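# Pin cable end under finger while hand lifts reel

## Task

With one hand holding the reel, clamp the cable near one of its ends beneath a finger of that same hand. Report completion only while this grip keeps the reel still and well above the table, the other arm's moving parts touch neither reel nor cable, and that other arm is not pressing hard against the holding arm.

## Robot and tools

ROBOT. Two arms: left_arm, which has a left hand and sits on the +y side, and right_arm, which has a right hand. Calibrated bases in the scene frame: left_arm (+0.013, +0.257, +0.008) m, right_arm (-0.050, -0.310, +0.030) m, both facing almost straight along +x. Arm names do not match image sides.

FRAMES. Scene frame: origin at table-top height, halfway between the nominal bases. +z is up, +x points out over the table, and +y points toward left_arm. Reported poses (end_effector_position in metres, end_effector_quat_wxyz) and Hand target are in this frame. Pose offsets are not: they use the current Hand target's own axes. The hand point is 0.05 m in front of the palm and 0.15 m out from the wrist face. Its +z runs along the straight fingers and its +y points out of the palm. On the right hand +x runs across the palm away from the thumb; on the left hand +x runs toward the thumb. Straight fingers reach 0.06 to 0.07 m past the point along +z, and their centre lines sit 0.06 m behind it (-y). A wrist bracket on the little-finger side reaches 0.10 m across and can strike objects.

ROW LAYOUT. Every command row has 28 numbers, each in [-1, 1], and always covers both arms. The order is: left dx, dy, dz, rx, ry, rz; left little, ring, middle, index, thumb_bend, thumb_turn, force_limit, speed; then the same 14 for the right arm. The six pose numbers are an offset from that arm's Hand target at the start of the action or move, measured along the Hand target's own axes. 1.0 equals 0.6 m of travel or 180 degrees. rx, ry, rz together form one rotation vector. All zeros re-requests the current Hand target. Finger and thumb numbers are absolute positions, not offsets: +1 is open or straight and -1 is curled. thumb_turn -1 places the thumb opposite the fingers and +1 places it beside the palm. force_limit maps linearly from about 0 N at -1 to 10 N at +1 (15 N for the two thumb motors). speed rises from near zero at -1 to full speed at +0.48; full speed covers a finger's whole travel in 0.49 s. For a soft grip, close at speed -0.94 or lower. No value means "leave as is", so to keep a hand unchanged, resend the eight numbers you last sent for it. If you have sent none yet, use its hand_measured values plus hand_force_limit and hand_speed. With the thumb in front, the hand holds objects about 0.035 to 0.065 m thick, or a handle as thin as about 0.025 m.

TOOLS.
- execute_actions(actions, cameras): actions is a list of actions. Each action holds up to 15 rows, one per 1/30 s step, and lasts 0.5 s; a short action repeats its last row. Every row in an action is measured from that action's starting Hand target, not from the row before it. Images are returned only when actions is empty or cameras requests them.
- move(target, speed, blend, blocking, cameras): target is one 28-number row or a list of up to 15 rows. Every row is an offset from the same starting Hand targets. The hand goes in straight lines at up to speed m/s (0.002 to 4.3, default 0.25); turning is capped at twice that value in rad/s. blend, in metres, rounds corners in a list, and 0 means stop at each target. A path can last at most 10 s. Moves ignore obstacles and the other arm. Route around an arm's own base rather than close past it. The hand numbers of the first row are sent at the start; those of later rows are sent on arrival. The result includes a "move:" line giving the ending (done, off_target, moving, held, fault) and any limits (paced = pose clipped, held = steps withheld). blocking=false returns after about 0.5 s while the move keeps running.
- wait(seconds 0 to 10, cameras): lets time pass with the last commands held.
- stop(cameras): brakes a running move.
- zoom_image(camera, region [x0, y0, x1, y1] in pixels, at most 504 by 504): gives a closer view of the newest image from that camera.
- show_instructions(): displays the reference pages.
- finished_scene(scene=1): ends the scene; it cannot be undone.
Cameras: cam_head_left, cam_head_right, cam_high, cam_low, cam_left_wrist, cam_right_wrist (all 896x504).

CONTROL BEHAVIOUR. Each step, commanded orientation is limited to within 40 degrees of the measured one. Because of friction and weight, the hand often stops 1 to 3 cm short (sometimes 5), usually low; this does not by itself mean contact. Send the remaining gap as a new offset. Small moves sometimes fail to start. An arm blocked by something keeps pushing, so to release it, command a target back beyond the hand point.

RESULTS. hand_measured, hand_stopped_by (moving, target, force, stalled, fault) and hand_load_n each list six values in motor order. A load is positive when something pushes the finger open, and it falls to about 0 when the grip is lost. Joint velocities may show "within noise". Joint torques include the arm's own weight, and numbers 3 and 4 wrap at ±28 N m. Results also include motor temperatures. MOTOR HOT appears at 85 °C; at 100 °C that arm faults and drops for 30 to 60 s.

AVOID. Letting anything fall off the table or be left off it. Fast impacts, slams, hard pushes, contact between the arms, and closing one hand on the other's fingers. Heavy loads or swinging on fingers. Long outstretched holds that overheat the motors. Any arm stop.

Each tool is called as name(argument=value, ...) on one line, values as JSON.

Reference images:

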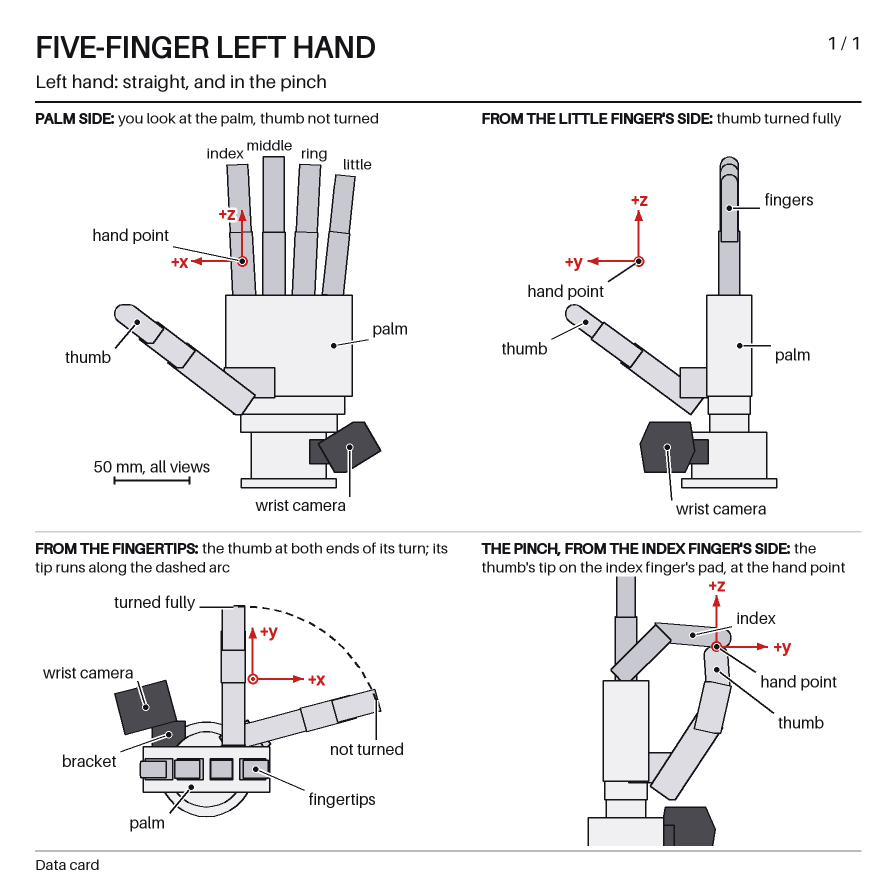

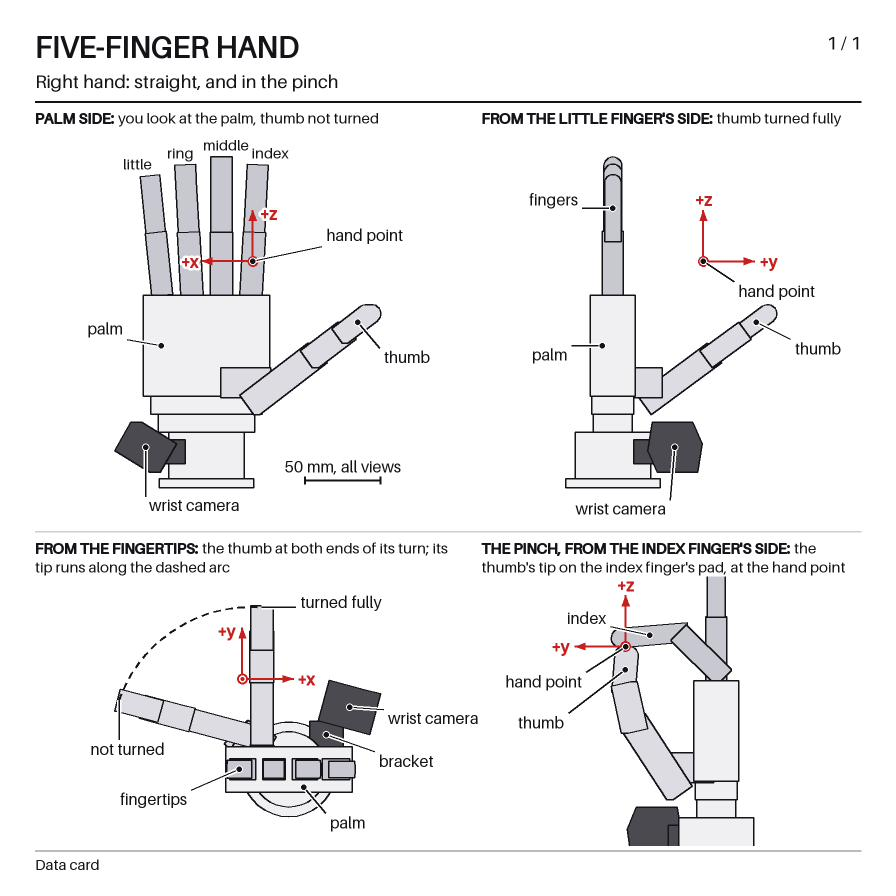

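## Session

execute_actions(actions=[])

Scene clock: 0.00 s.
left_arm: end_effector_position=(+0.7640, +0.2290, +0.3767) hand_measured=(+1.000, +1.000, +1.000, +1.000, +1.000, +1.000) hand_load_n=(+0.0, +0.0, +0.0, +0.0, +0.0, +0.0) hand_stopped_by=(target, target, target, target, target, target) hand_force_limit=0.00 hand_speed=-0.80 end_effector_quat_wxyz=(+0.745, +0.428, +0.507, -0.065) | right_arm: end_effector_position=(+0.3749, -0.4500, +0.2270) hand_measured=(+1.000, +1.000, +1.000, +1.000, +1.000, +1.000) hand_load_n=(+0.0, +0.0, +0.0, +0.0, +0.0, +0.0) hand_stopped_by=(target, target, target, target, target, target) hand_force_limit=0.00 hand_speed=-0.80 end_effector_quat_wxyz=(+0.448, +0.817, -0.262, +0.251)
Joint positions: left_arm=[0.101 1.749 1.291 0.648 0.887 2.037] | right_arm=[0.111 1.59 1.15 -0.961 1.071 -0.942]
Joint velocities: within noise
Joint torques (N m): no reading
Motor temperatures (°C): left_arm=[31 23 29 29 27 28] | right_arm=[29 30 29 29 23 24]
Heat: left arm: hottest waist 31 °C; right arm: hottest shoulder 30 °C.
Hand target: left_arm +0.7682, +0.2294, +0.3848; +0.749, +0.429, +0.501, -0.061 | right_arm +0.3823, -0.4492, +0.2367; +0.442, +0.814, -0.269, +0.264

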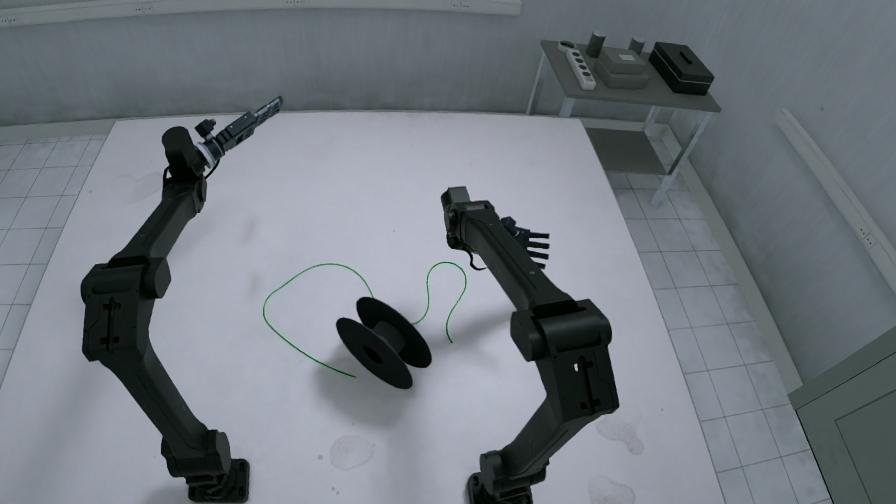

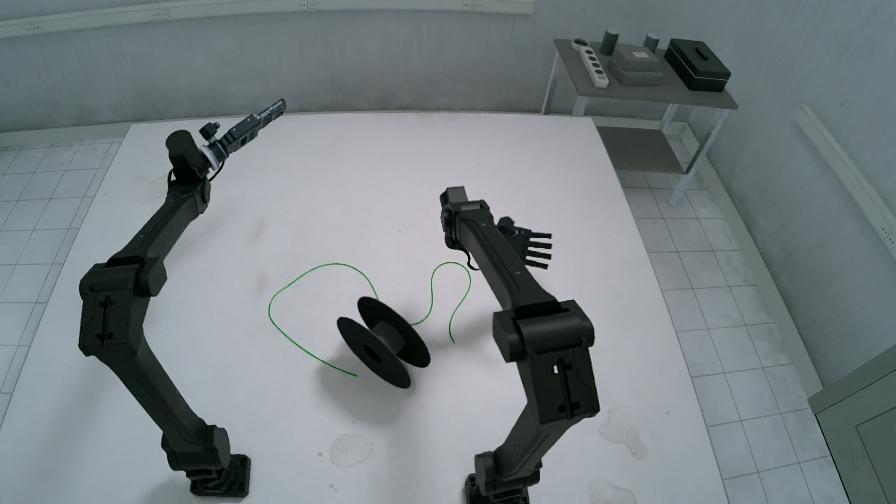

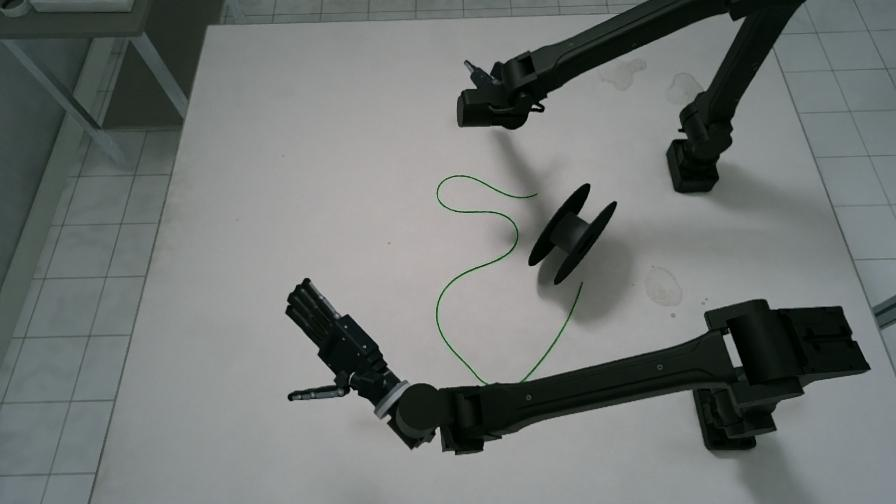

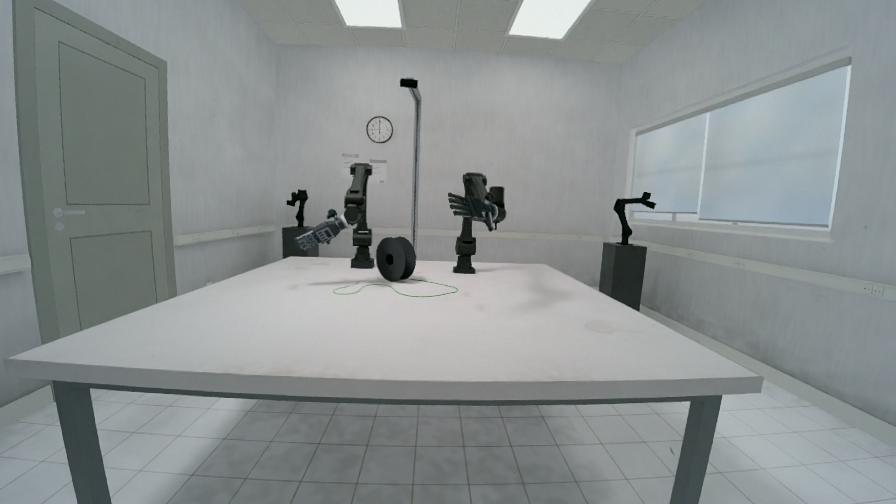

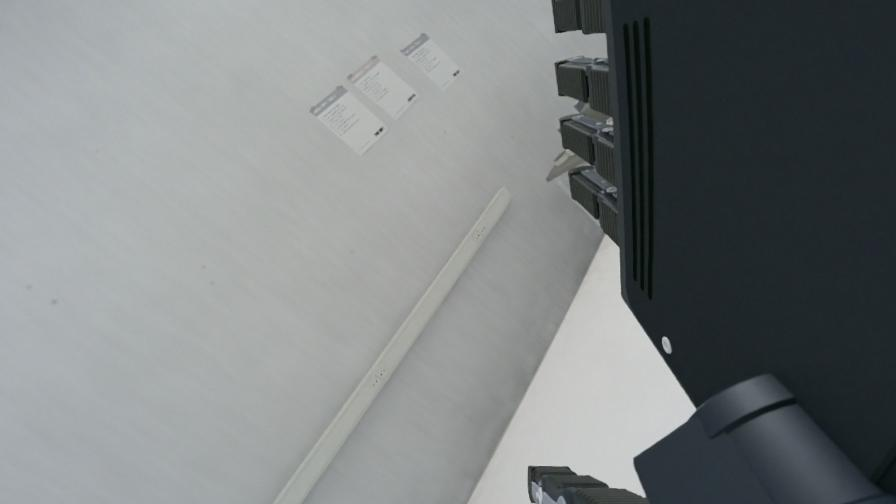

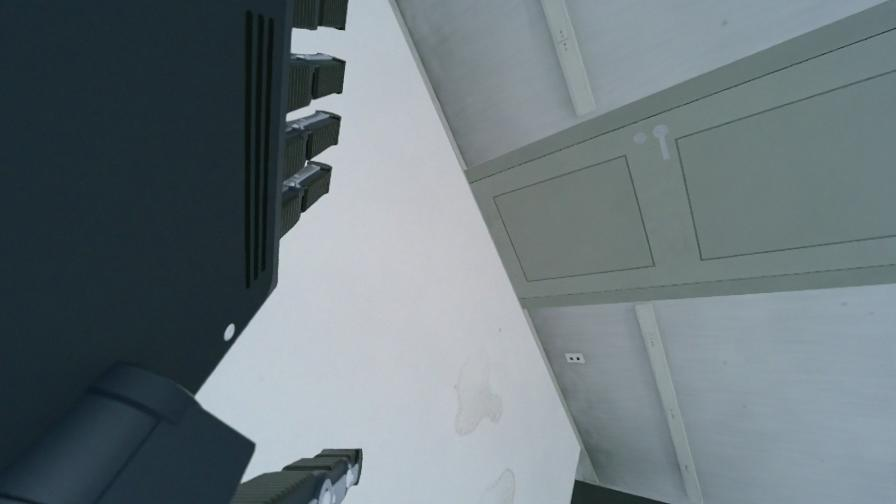

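zoom_image(camera="cam_high", region=[420, 150, 720, 400])

zoom_image(camera="cam_head_left", region=[250, 240, 500, 400])

zoom_image(camera="cam_low", region=[280, 150, 540, 310])

Scaled by 1.680 from the camera's 896x504 image, which has a finer 1280x720 frame.

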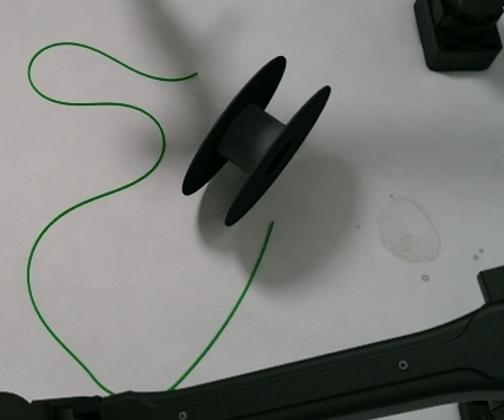

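Scaled by 2.016 from the camera's 896x504 image, which has a finer 1280x720 frame.

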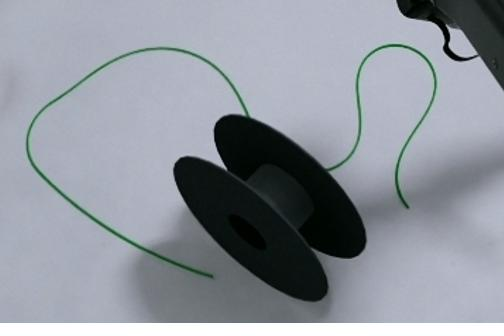

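Scaled by 1.938 from the camera's 896x504 image, which has a finer 1280x720 frame.

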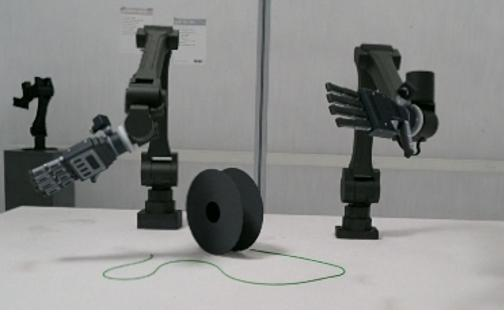

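zoom_image(camera="cam_high", region=[510, 170, 640, 300])

zoom_image(camera="cam_head_left", region=[320, 280, 450, 400])

zoom_image(camera="cam_head_right", region=[320, 280, 450, 400])

zoom_image(camera="cam_low", region=[350, 220, 430, 290])

Scaled by 3.877 from the camera's 896x504 image, which has a finer 1280x720 frame.

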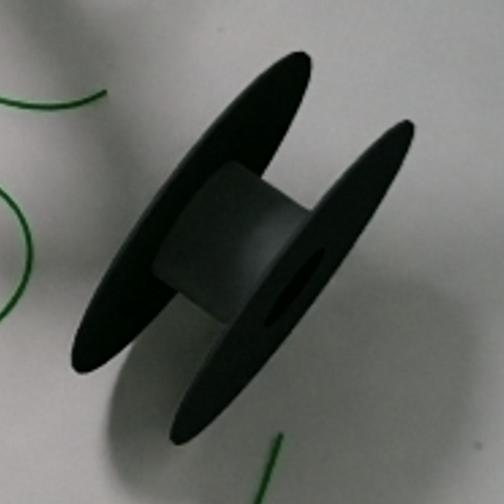

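Scaled by 3.877 from the camera's 896x504 image, which has a finer 1280x720 frame.

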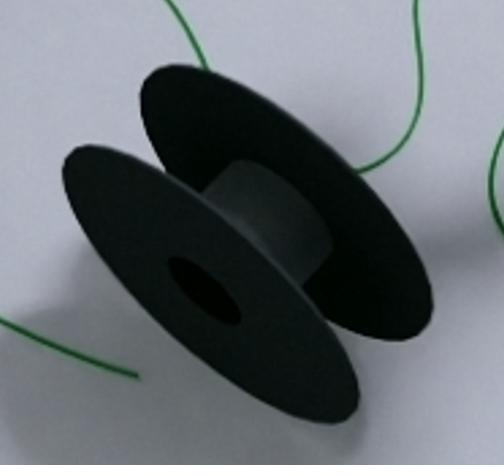

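Scaled by 3.877 from the camera's 896x504 image, which has a finer 1280x720 frame.

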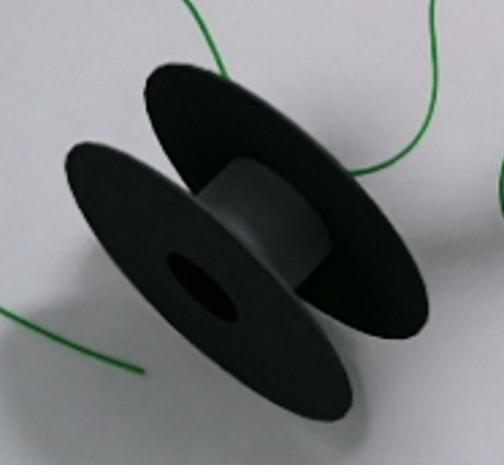

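Scaled by 6.300 from the camera's 896x504 image, which has a finer 1280x720 frame.

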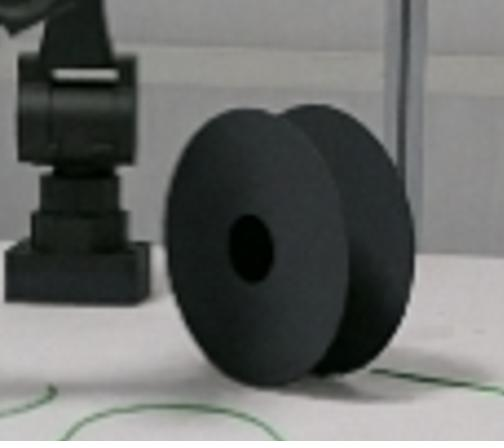

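move(target=[-0.3975,-0.539,-0.3637,-0.0477,0.033,-0.6965,1,1,1,1,1,-1,0,0.2, 0,0,0,0,0,0,1,1,1,1,1,1,0,-0.8], speed=0.35, cameras=["cam_head_left","cam_high","cam_left_wrist"])

Scene clock: 25.80 s.
left_arm: end_effector_position=(+0.3329, +0.1031, +0.3635) hand_measured=(+1.000, +1.000, +1.000, +1.000, +1.000, -1.000) hand_load_n=(+0.0, +0.0, +0.0, +0.0, +0.0, +0.0) hand_stopped_by=(target, target, target, target, target, target) hand_force_limit=0.00 hand_speed=0.20 end_effector_quat_wxyz=(+0.301, -0.286, +0.644, -0.643) | right_arm: end_effector_position=(+0.3749, -0.4500, +0.2270) hand_measured=(+1.000, +1.000, +1.000, +1.000, +1.000, +1.000) hand_load_n=(+0.0, +0.0, -0.5, +0.0, +0.0, +0.0) hand_stopped_by=(target, target, target, target, target, target) hand_force_limit=0.00 hand_speed=-0.80 end_effector_quat_wxyz=(+0.448, +0.817, -0.262, +0.251)
Joint positions: left_arm=[-0.023 0.559 0.625 -0.055 0.699 0.013] | right_arm=[0.111 1.59 1.15 -0.961 1.071 -0.942]
Joint torques (N m): left_arm=[-1.03 0.38 11.3 1.05 -0.27 -0.06] | right_arm=[-0.03 -10.17 9.84 0.4 0.69 -0.09]
Motor temperatures (°C): left_arm=[31 25 35 29 27 28] | right_arm=[29 31 32 29 24 24]
Heat: left arm: hottest elbow 35 °C; right arm: hottest elbow 32 °C.
Hand target: left_arm +0.3302, +0.1004, +0.3597; +0.292, -0.291, +0.644, -0.644 | right_arm +0.3823, -0.4492, +0.2367; +0.442, +0.814, -0.269, +0.264
Off the commanded pose: left_arm 0.005 m, 1 deg | right_arm 0.012 m, 2 deg.
move: off_target (right_arm)
camera_calibration:
cam_left_wrist: T_world_to_cam=[[-0.158982, -0.233489, 0.959275, -0.269059], [-0.917755, -0.323219, -0.230772, 0.426343], [0.363938, -0.917067, -0.1629, 0.150901], [0, 0, 0, 1]] pos_world=[0.293584, 0.213366, 0.381071]
Images, in order (width x height): cam_head_left 896x504, cam_high 896x504, cam_left_wrist 896x504.

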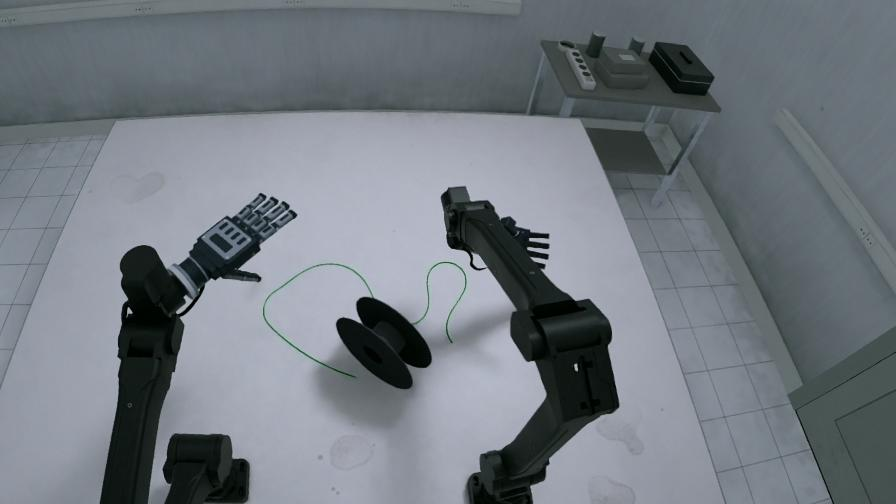

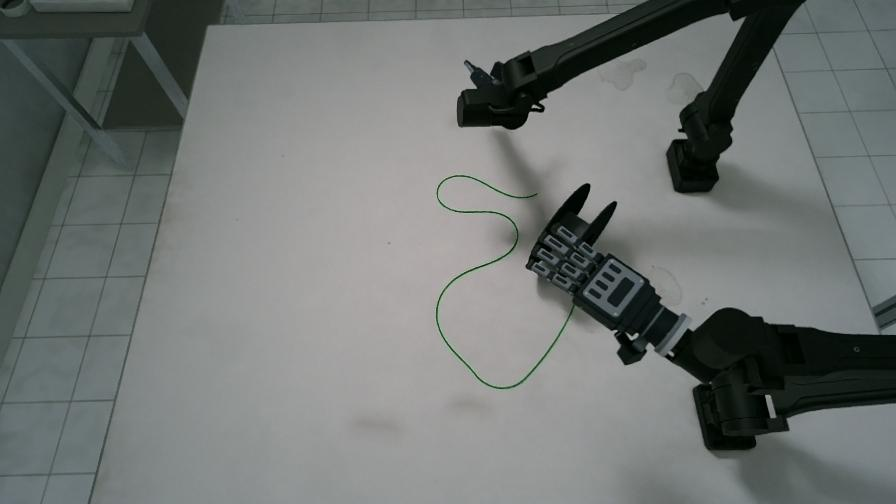

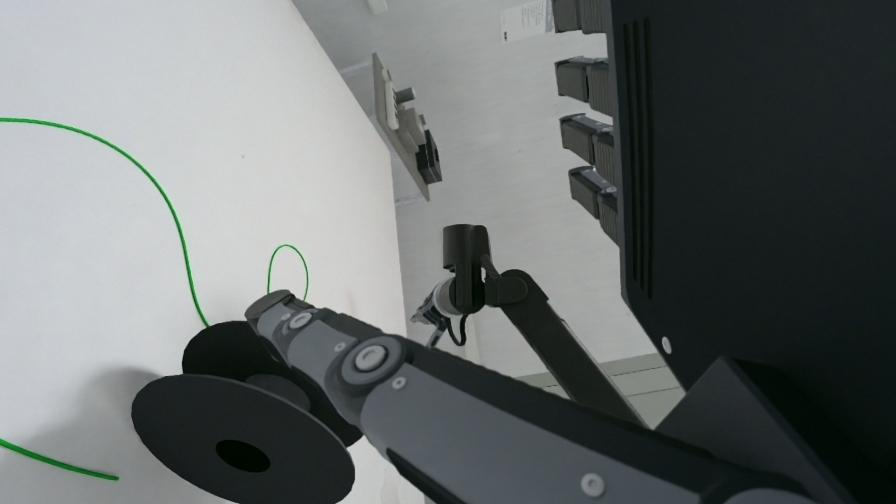

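move(target=[0.3245,0.15,0.0925,0,0,0,1,1,0.1,0.1,1,-1,0,0.2, 0,0,0,0,0,0,1,1,1,1,1,1,0,-0.8], speed=0.3, cameras=["cam_head_left","cam_high","cam_left_wrist","cam_head_right"])

Scene clock: 28.73 s.
left_arm: end_effector_position=(+0.2413, -0.0839, +0.2646) hand_measured=(+1.000, +1.000, +0.100, +0.100, +1.000, -1.000) hand_load_n=(+0.0, +0.0, +0.0, +0.0, +0.0, +0.0) hand_stopped_by=(target, target, target, target, target, target) hand_force_limit=0.00 hand_speed=0.20 end_effector_quat_wxyz=(+0.290, -0.287, +0.653, -0.638) | right_arm: end_effector_position=(+0.3749, -0.4500, +0.2270) hand_measured=(+1.000, +1.000, +1.000, +1.000, +1.000, +1.000) hand_load_n=(+0.0, +0.0, +0.0, +0.0, +0.0, +0.0) hand_stopped_by=(target, target, target, target, target, target) hand_force_limit=0.00 hand_speed=-0.80 end_effector_quat_wxyz=(+0.448, +0.817, -0.262, +0.251)
Joint positions: left_arm=[-1.074 0.694 0.421 0.256 -0.337 0.007] | right_arm=[0.111 1.59 1.15 -0.961 1.071 -0.942]
Joint torques (N m): left_arm=[0.21 -0.97 11.51 2.07 -0.29 0] | right_arm=[-0.03 -10.17 9.85 0.42 0.68 -0.08]
Heat: left arm: hottest elbow 35 °C; right arm: hottest shoulder 32 °C.
Hand target: left_arm +0.2436, -0.0825, +0.2694; +0.292, -0.292, +0.644, -0.644 | right_arm +0.3823, -0.4492, +0.2367; +0.442, +0.814, -0.269, +0.264
Off the commanded pose: left_arm 0.006 m, 1 deg | right_arm 0.012 m, 2 deg.
move: off_target (right_arm)
camera_calibration:
cam_left_wrist: T_world_to_cam=[[-0.139377, -0.241397, 0.960365, -0.238188], [-0.927358, -0.308273, -0.212074, 0.257654], [0.347249, -0.920161, -0.180895, 0.00514511], [0, 0, 0, 1]] pos_world=[0.203953, 0.0266643, 0.28432]
Images, in order (width x height): cam_head_left 896x504, cam_head_right 896x504, cam_high 896x504, cam_left_wrist 896x504.

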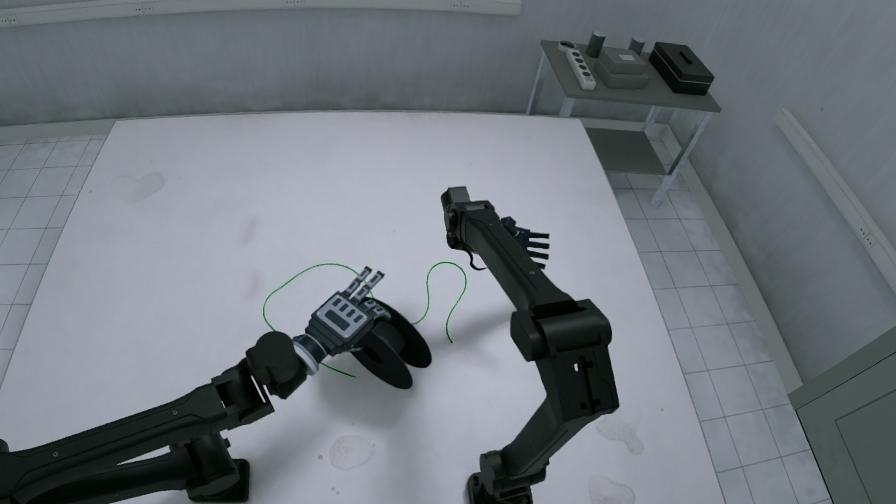

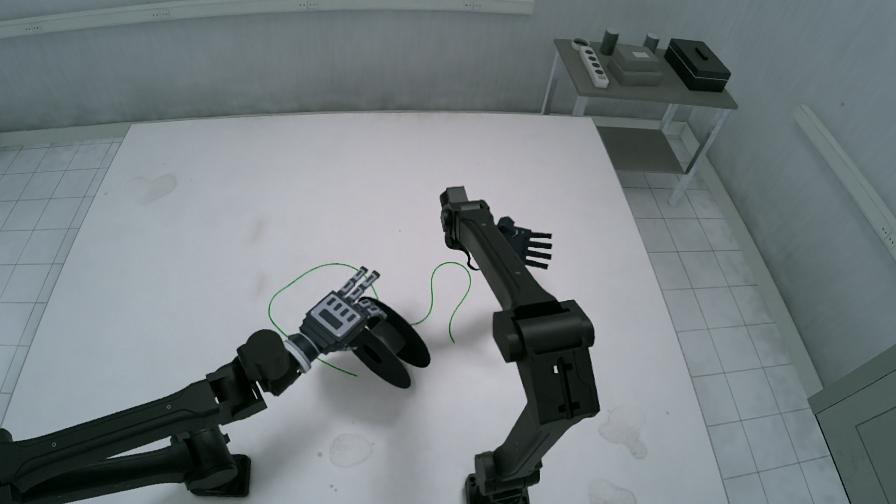

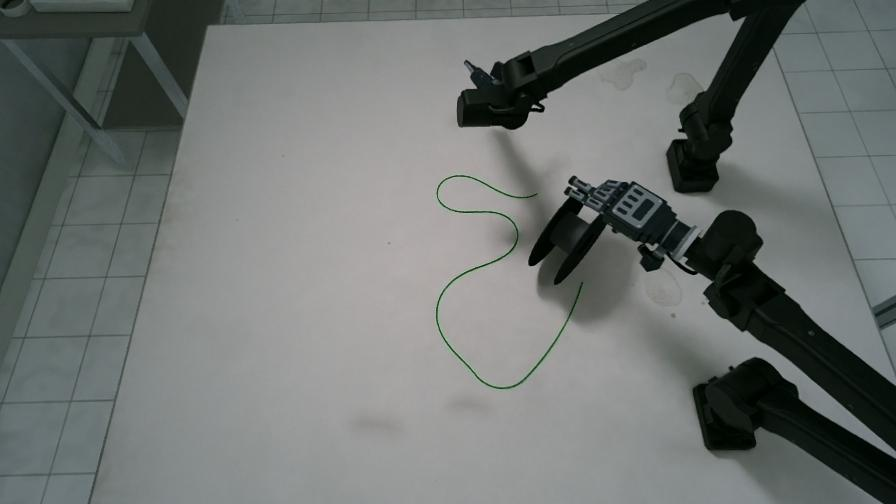

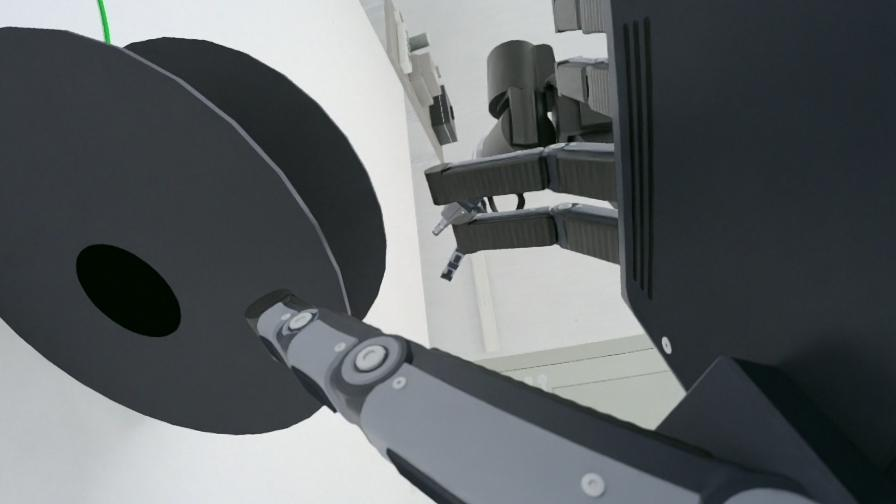

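zoom_image(camera="cam_left_wrist", region=[0, 0, 500, 500])

zoom_image(camera="cam_high", region=[510, 150, 710, 300])

Scaled by 1.008 from the camera's 896x504 image, which has a finer 1280x720 frame.

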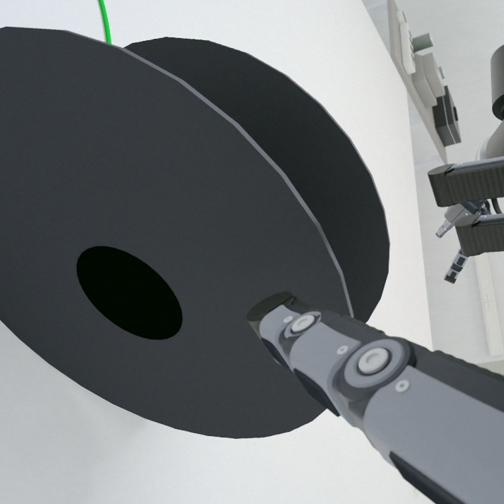

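Scaled by 2.520 from the camera's 896x504 image, which has a finer 1280x720 frame.

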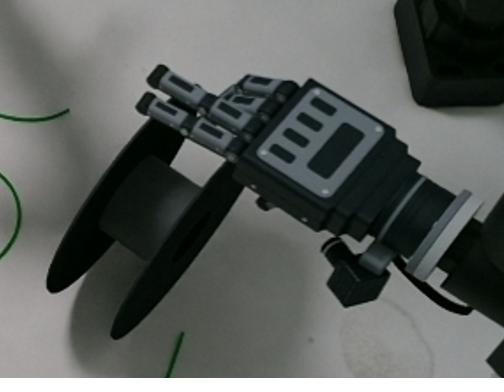

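zoom_image(camera="cam_head_left", region=[280, 240, 440, 400])

zoom_image(camera="cam_head_right", region=[280, 240, 440, 400])

Scaled by 3.150 from the camera's 896x504 image, which has a finer 1280x720 frame.

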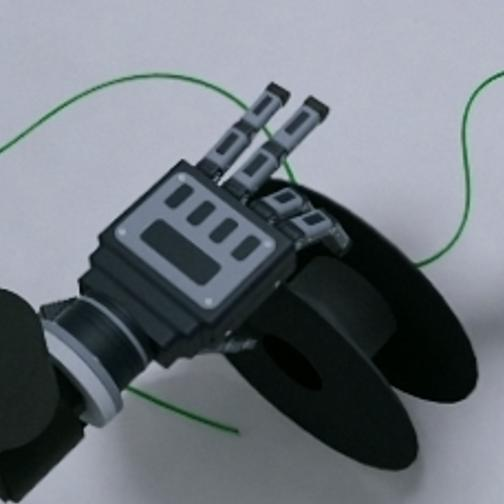

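Scaled by 3.150 from the camera's 896x504 image, which has a finer 1280x720 frame.

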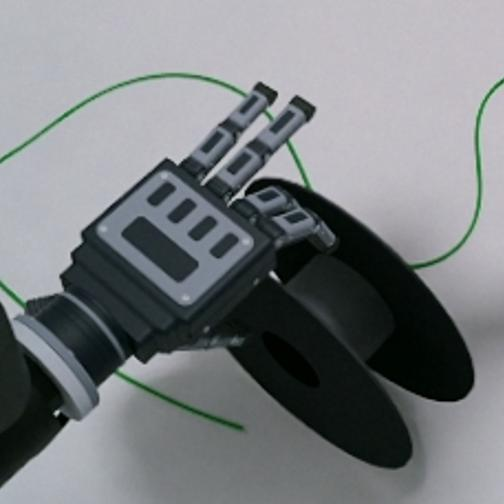

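move(target=[-0.0133,0.075,0,0,0,0,1,1,0.1,0.1,1,-1,0,0.2, 0,0,0,0,0,0,1,1,1,1,1,1,0,-0.8], speed=0.1, cameras=["cam_head_left","cam_high","cam_left_wrist","cam_head_right","cam_low"])

zoom_image(camera="cam_low", region=[330, 180, 450, 300])

zoom_image(camera="cam_high", region=[510, 150, 710, 300])

zoom_image(camera="cam_head_right", region=[280, 240, 440, 400])

Scene clock: 37.57 s.
left_arm: end_effector_position=(+0.2464, -0.0765, +0.2239) hand_measured=(+1.000, +1.000, +0.100, +0.100, +1.000, -1.000) hand_load_n=(+0.0, +0.0, +0.0, +0.0, +0.0, +0.0) hand_stopped_by=(target, target, target, target, target, target) hand_force_limit=0.00 hand_speed=0.20 end_effector_quat_wxyz=(+0.292, -0.289, +0.648, -0.642) | right_arm: end_effector_position=(+0.3749, -0.4500, +0.2270) hand_measured=(+1.000, +1.000, +1.000, +1.000, +1.000, +1.000) hand_load_n=(+0.0, +0.0, +0.0, +0.0, +0.0, +0.0) hand_stopped_by=(target, target, target, target, target, target) hand_force_limit=0.00 hand_speed=-0.80 end_effector_quat_wxyz=(+0.448, +0.817, -0.262, +0.251)
Joint positions: left_arm=[-1.04 0.749 0.316 0.426 -0.309 0.007] | right_arm=[0.111 1.59 1.15 -0.961 1.071 -0.942]
Joint torques (N m): left_arm=[0.38 -0.15 10.99 2.04 0.02 0] | right_arm=[-0.09 -10.29 9.84 0.38 0.68 -0.08]
Heat: left arm: hottest elbow 36 °C; right arm: hottest elbow 33 °C.
Hand target: left_arm +0.2489, -0.0765, +0.2244; +0.292, -0.292, +0.644, -0.644 | right_arm +0.3823, -0.4492, +0.2367; +0.442, +0.814, -0.269, +0.264
Off the commanded pose: left_arm 0.003 m, 1 deg | right_arm 0.012 m, 2 deg.
move: off_target (right_arm)
camera_calibration:
cam_left_wrist: T_world_to_cam=[[-0.143401, -0.232417, 0.961987, -0.195292], [-0.924647, -0.315046, -0.21395, 0.255109], [0.352795, -0.920179, -0.169726, -0.000990918], [0, 0, 0, 1]] pos_world=[0.20823, 0.03407, 0.242281]
Images, in order (width x height): cam_head_left 896x504, cam_head_right 896x504, cam_high 896x504, cam_low 896x504, cam_left_wrist 896x504.

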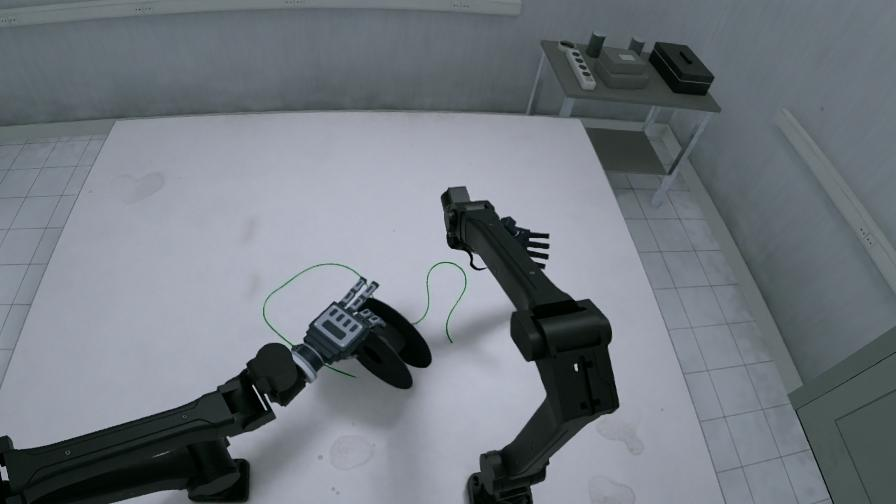

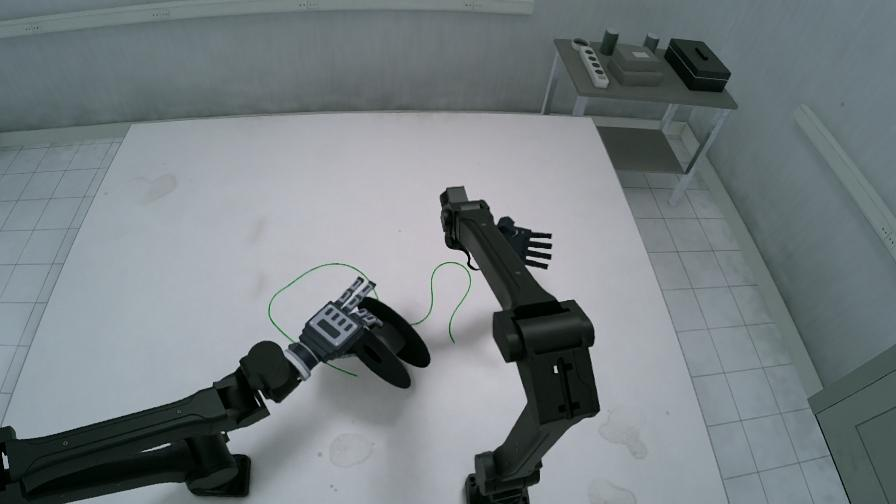

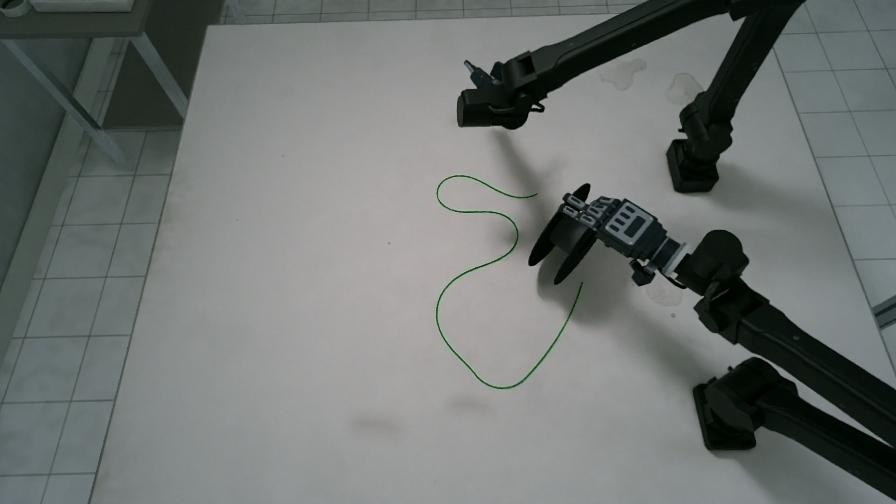

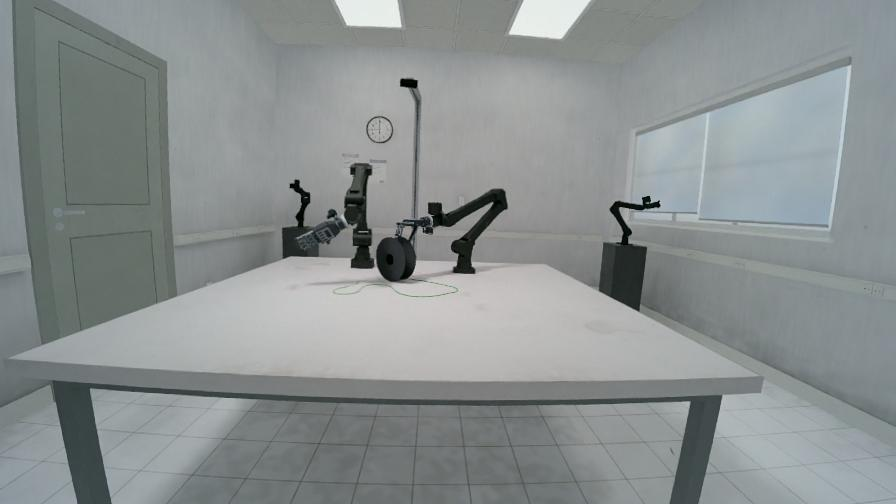

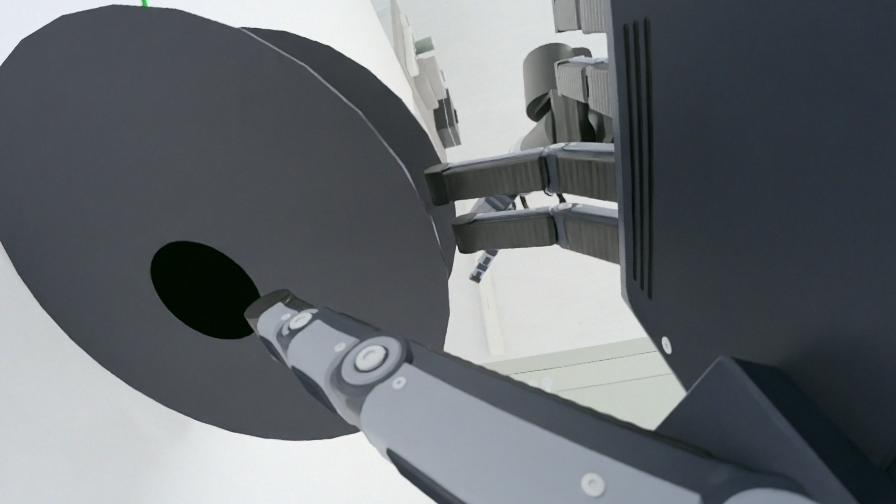

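Scaled by 4.200 from the camera's 896x504 image, which has a finer 1280x720 frame.

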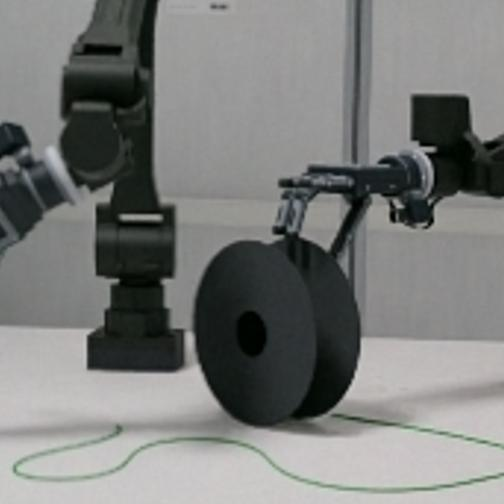

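Scaled by 2.520 from the camera's 896x504 image, which has a finer 1280x720 frame.

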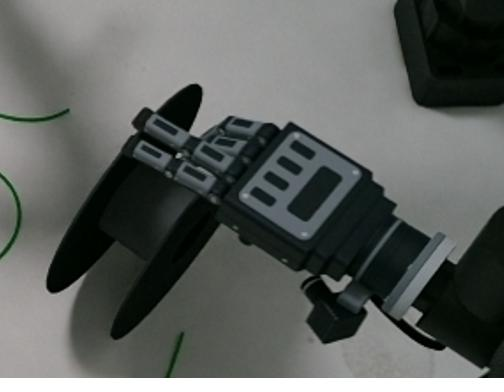

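Scaled by 3.150 from the camera's 896x504 image, which has a finer 1280x720 frame.

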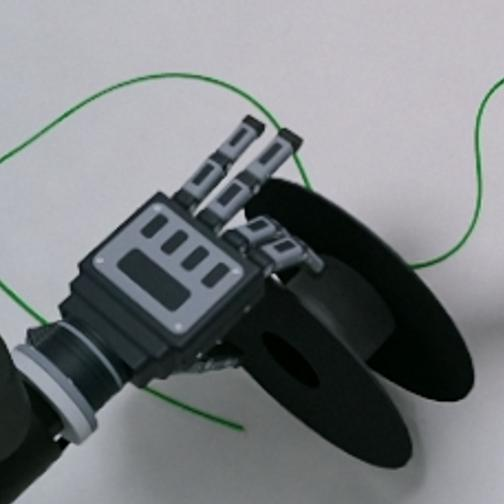

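zoom_image(camera="cam_low", region=[370, 210, 430, 260])

zoom_image(camera="cam_head_left", region=[320, 270, 420, 370])

Scaled by 8.400 from the camera's 896x504 image, which has a finer 1280x720 frame.

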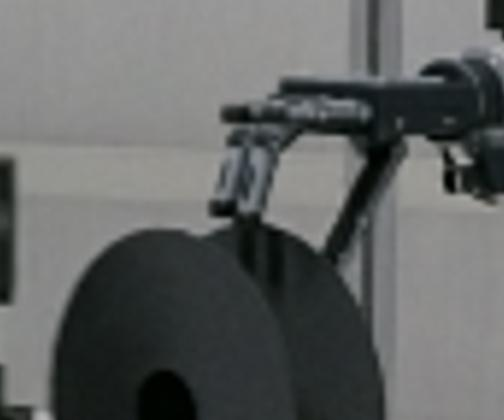

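Scaled by 5.040 from the camera's 896x504 image, which has a finer 1280x720 frame.

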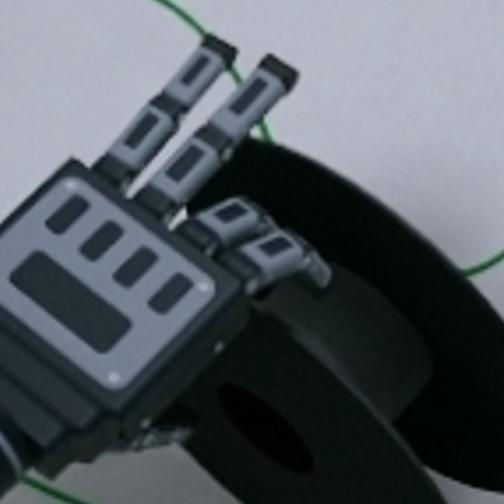

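zoom_image(camera="cam_left_wrist", region=[340, 100, 540, 330])

Scaled by 2.191 from the camera's 896x504 image, which has a finer 1280x720 frame.

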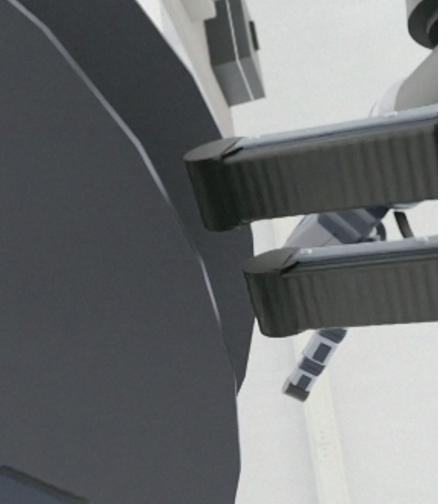

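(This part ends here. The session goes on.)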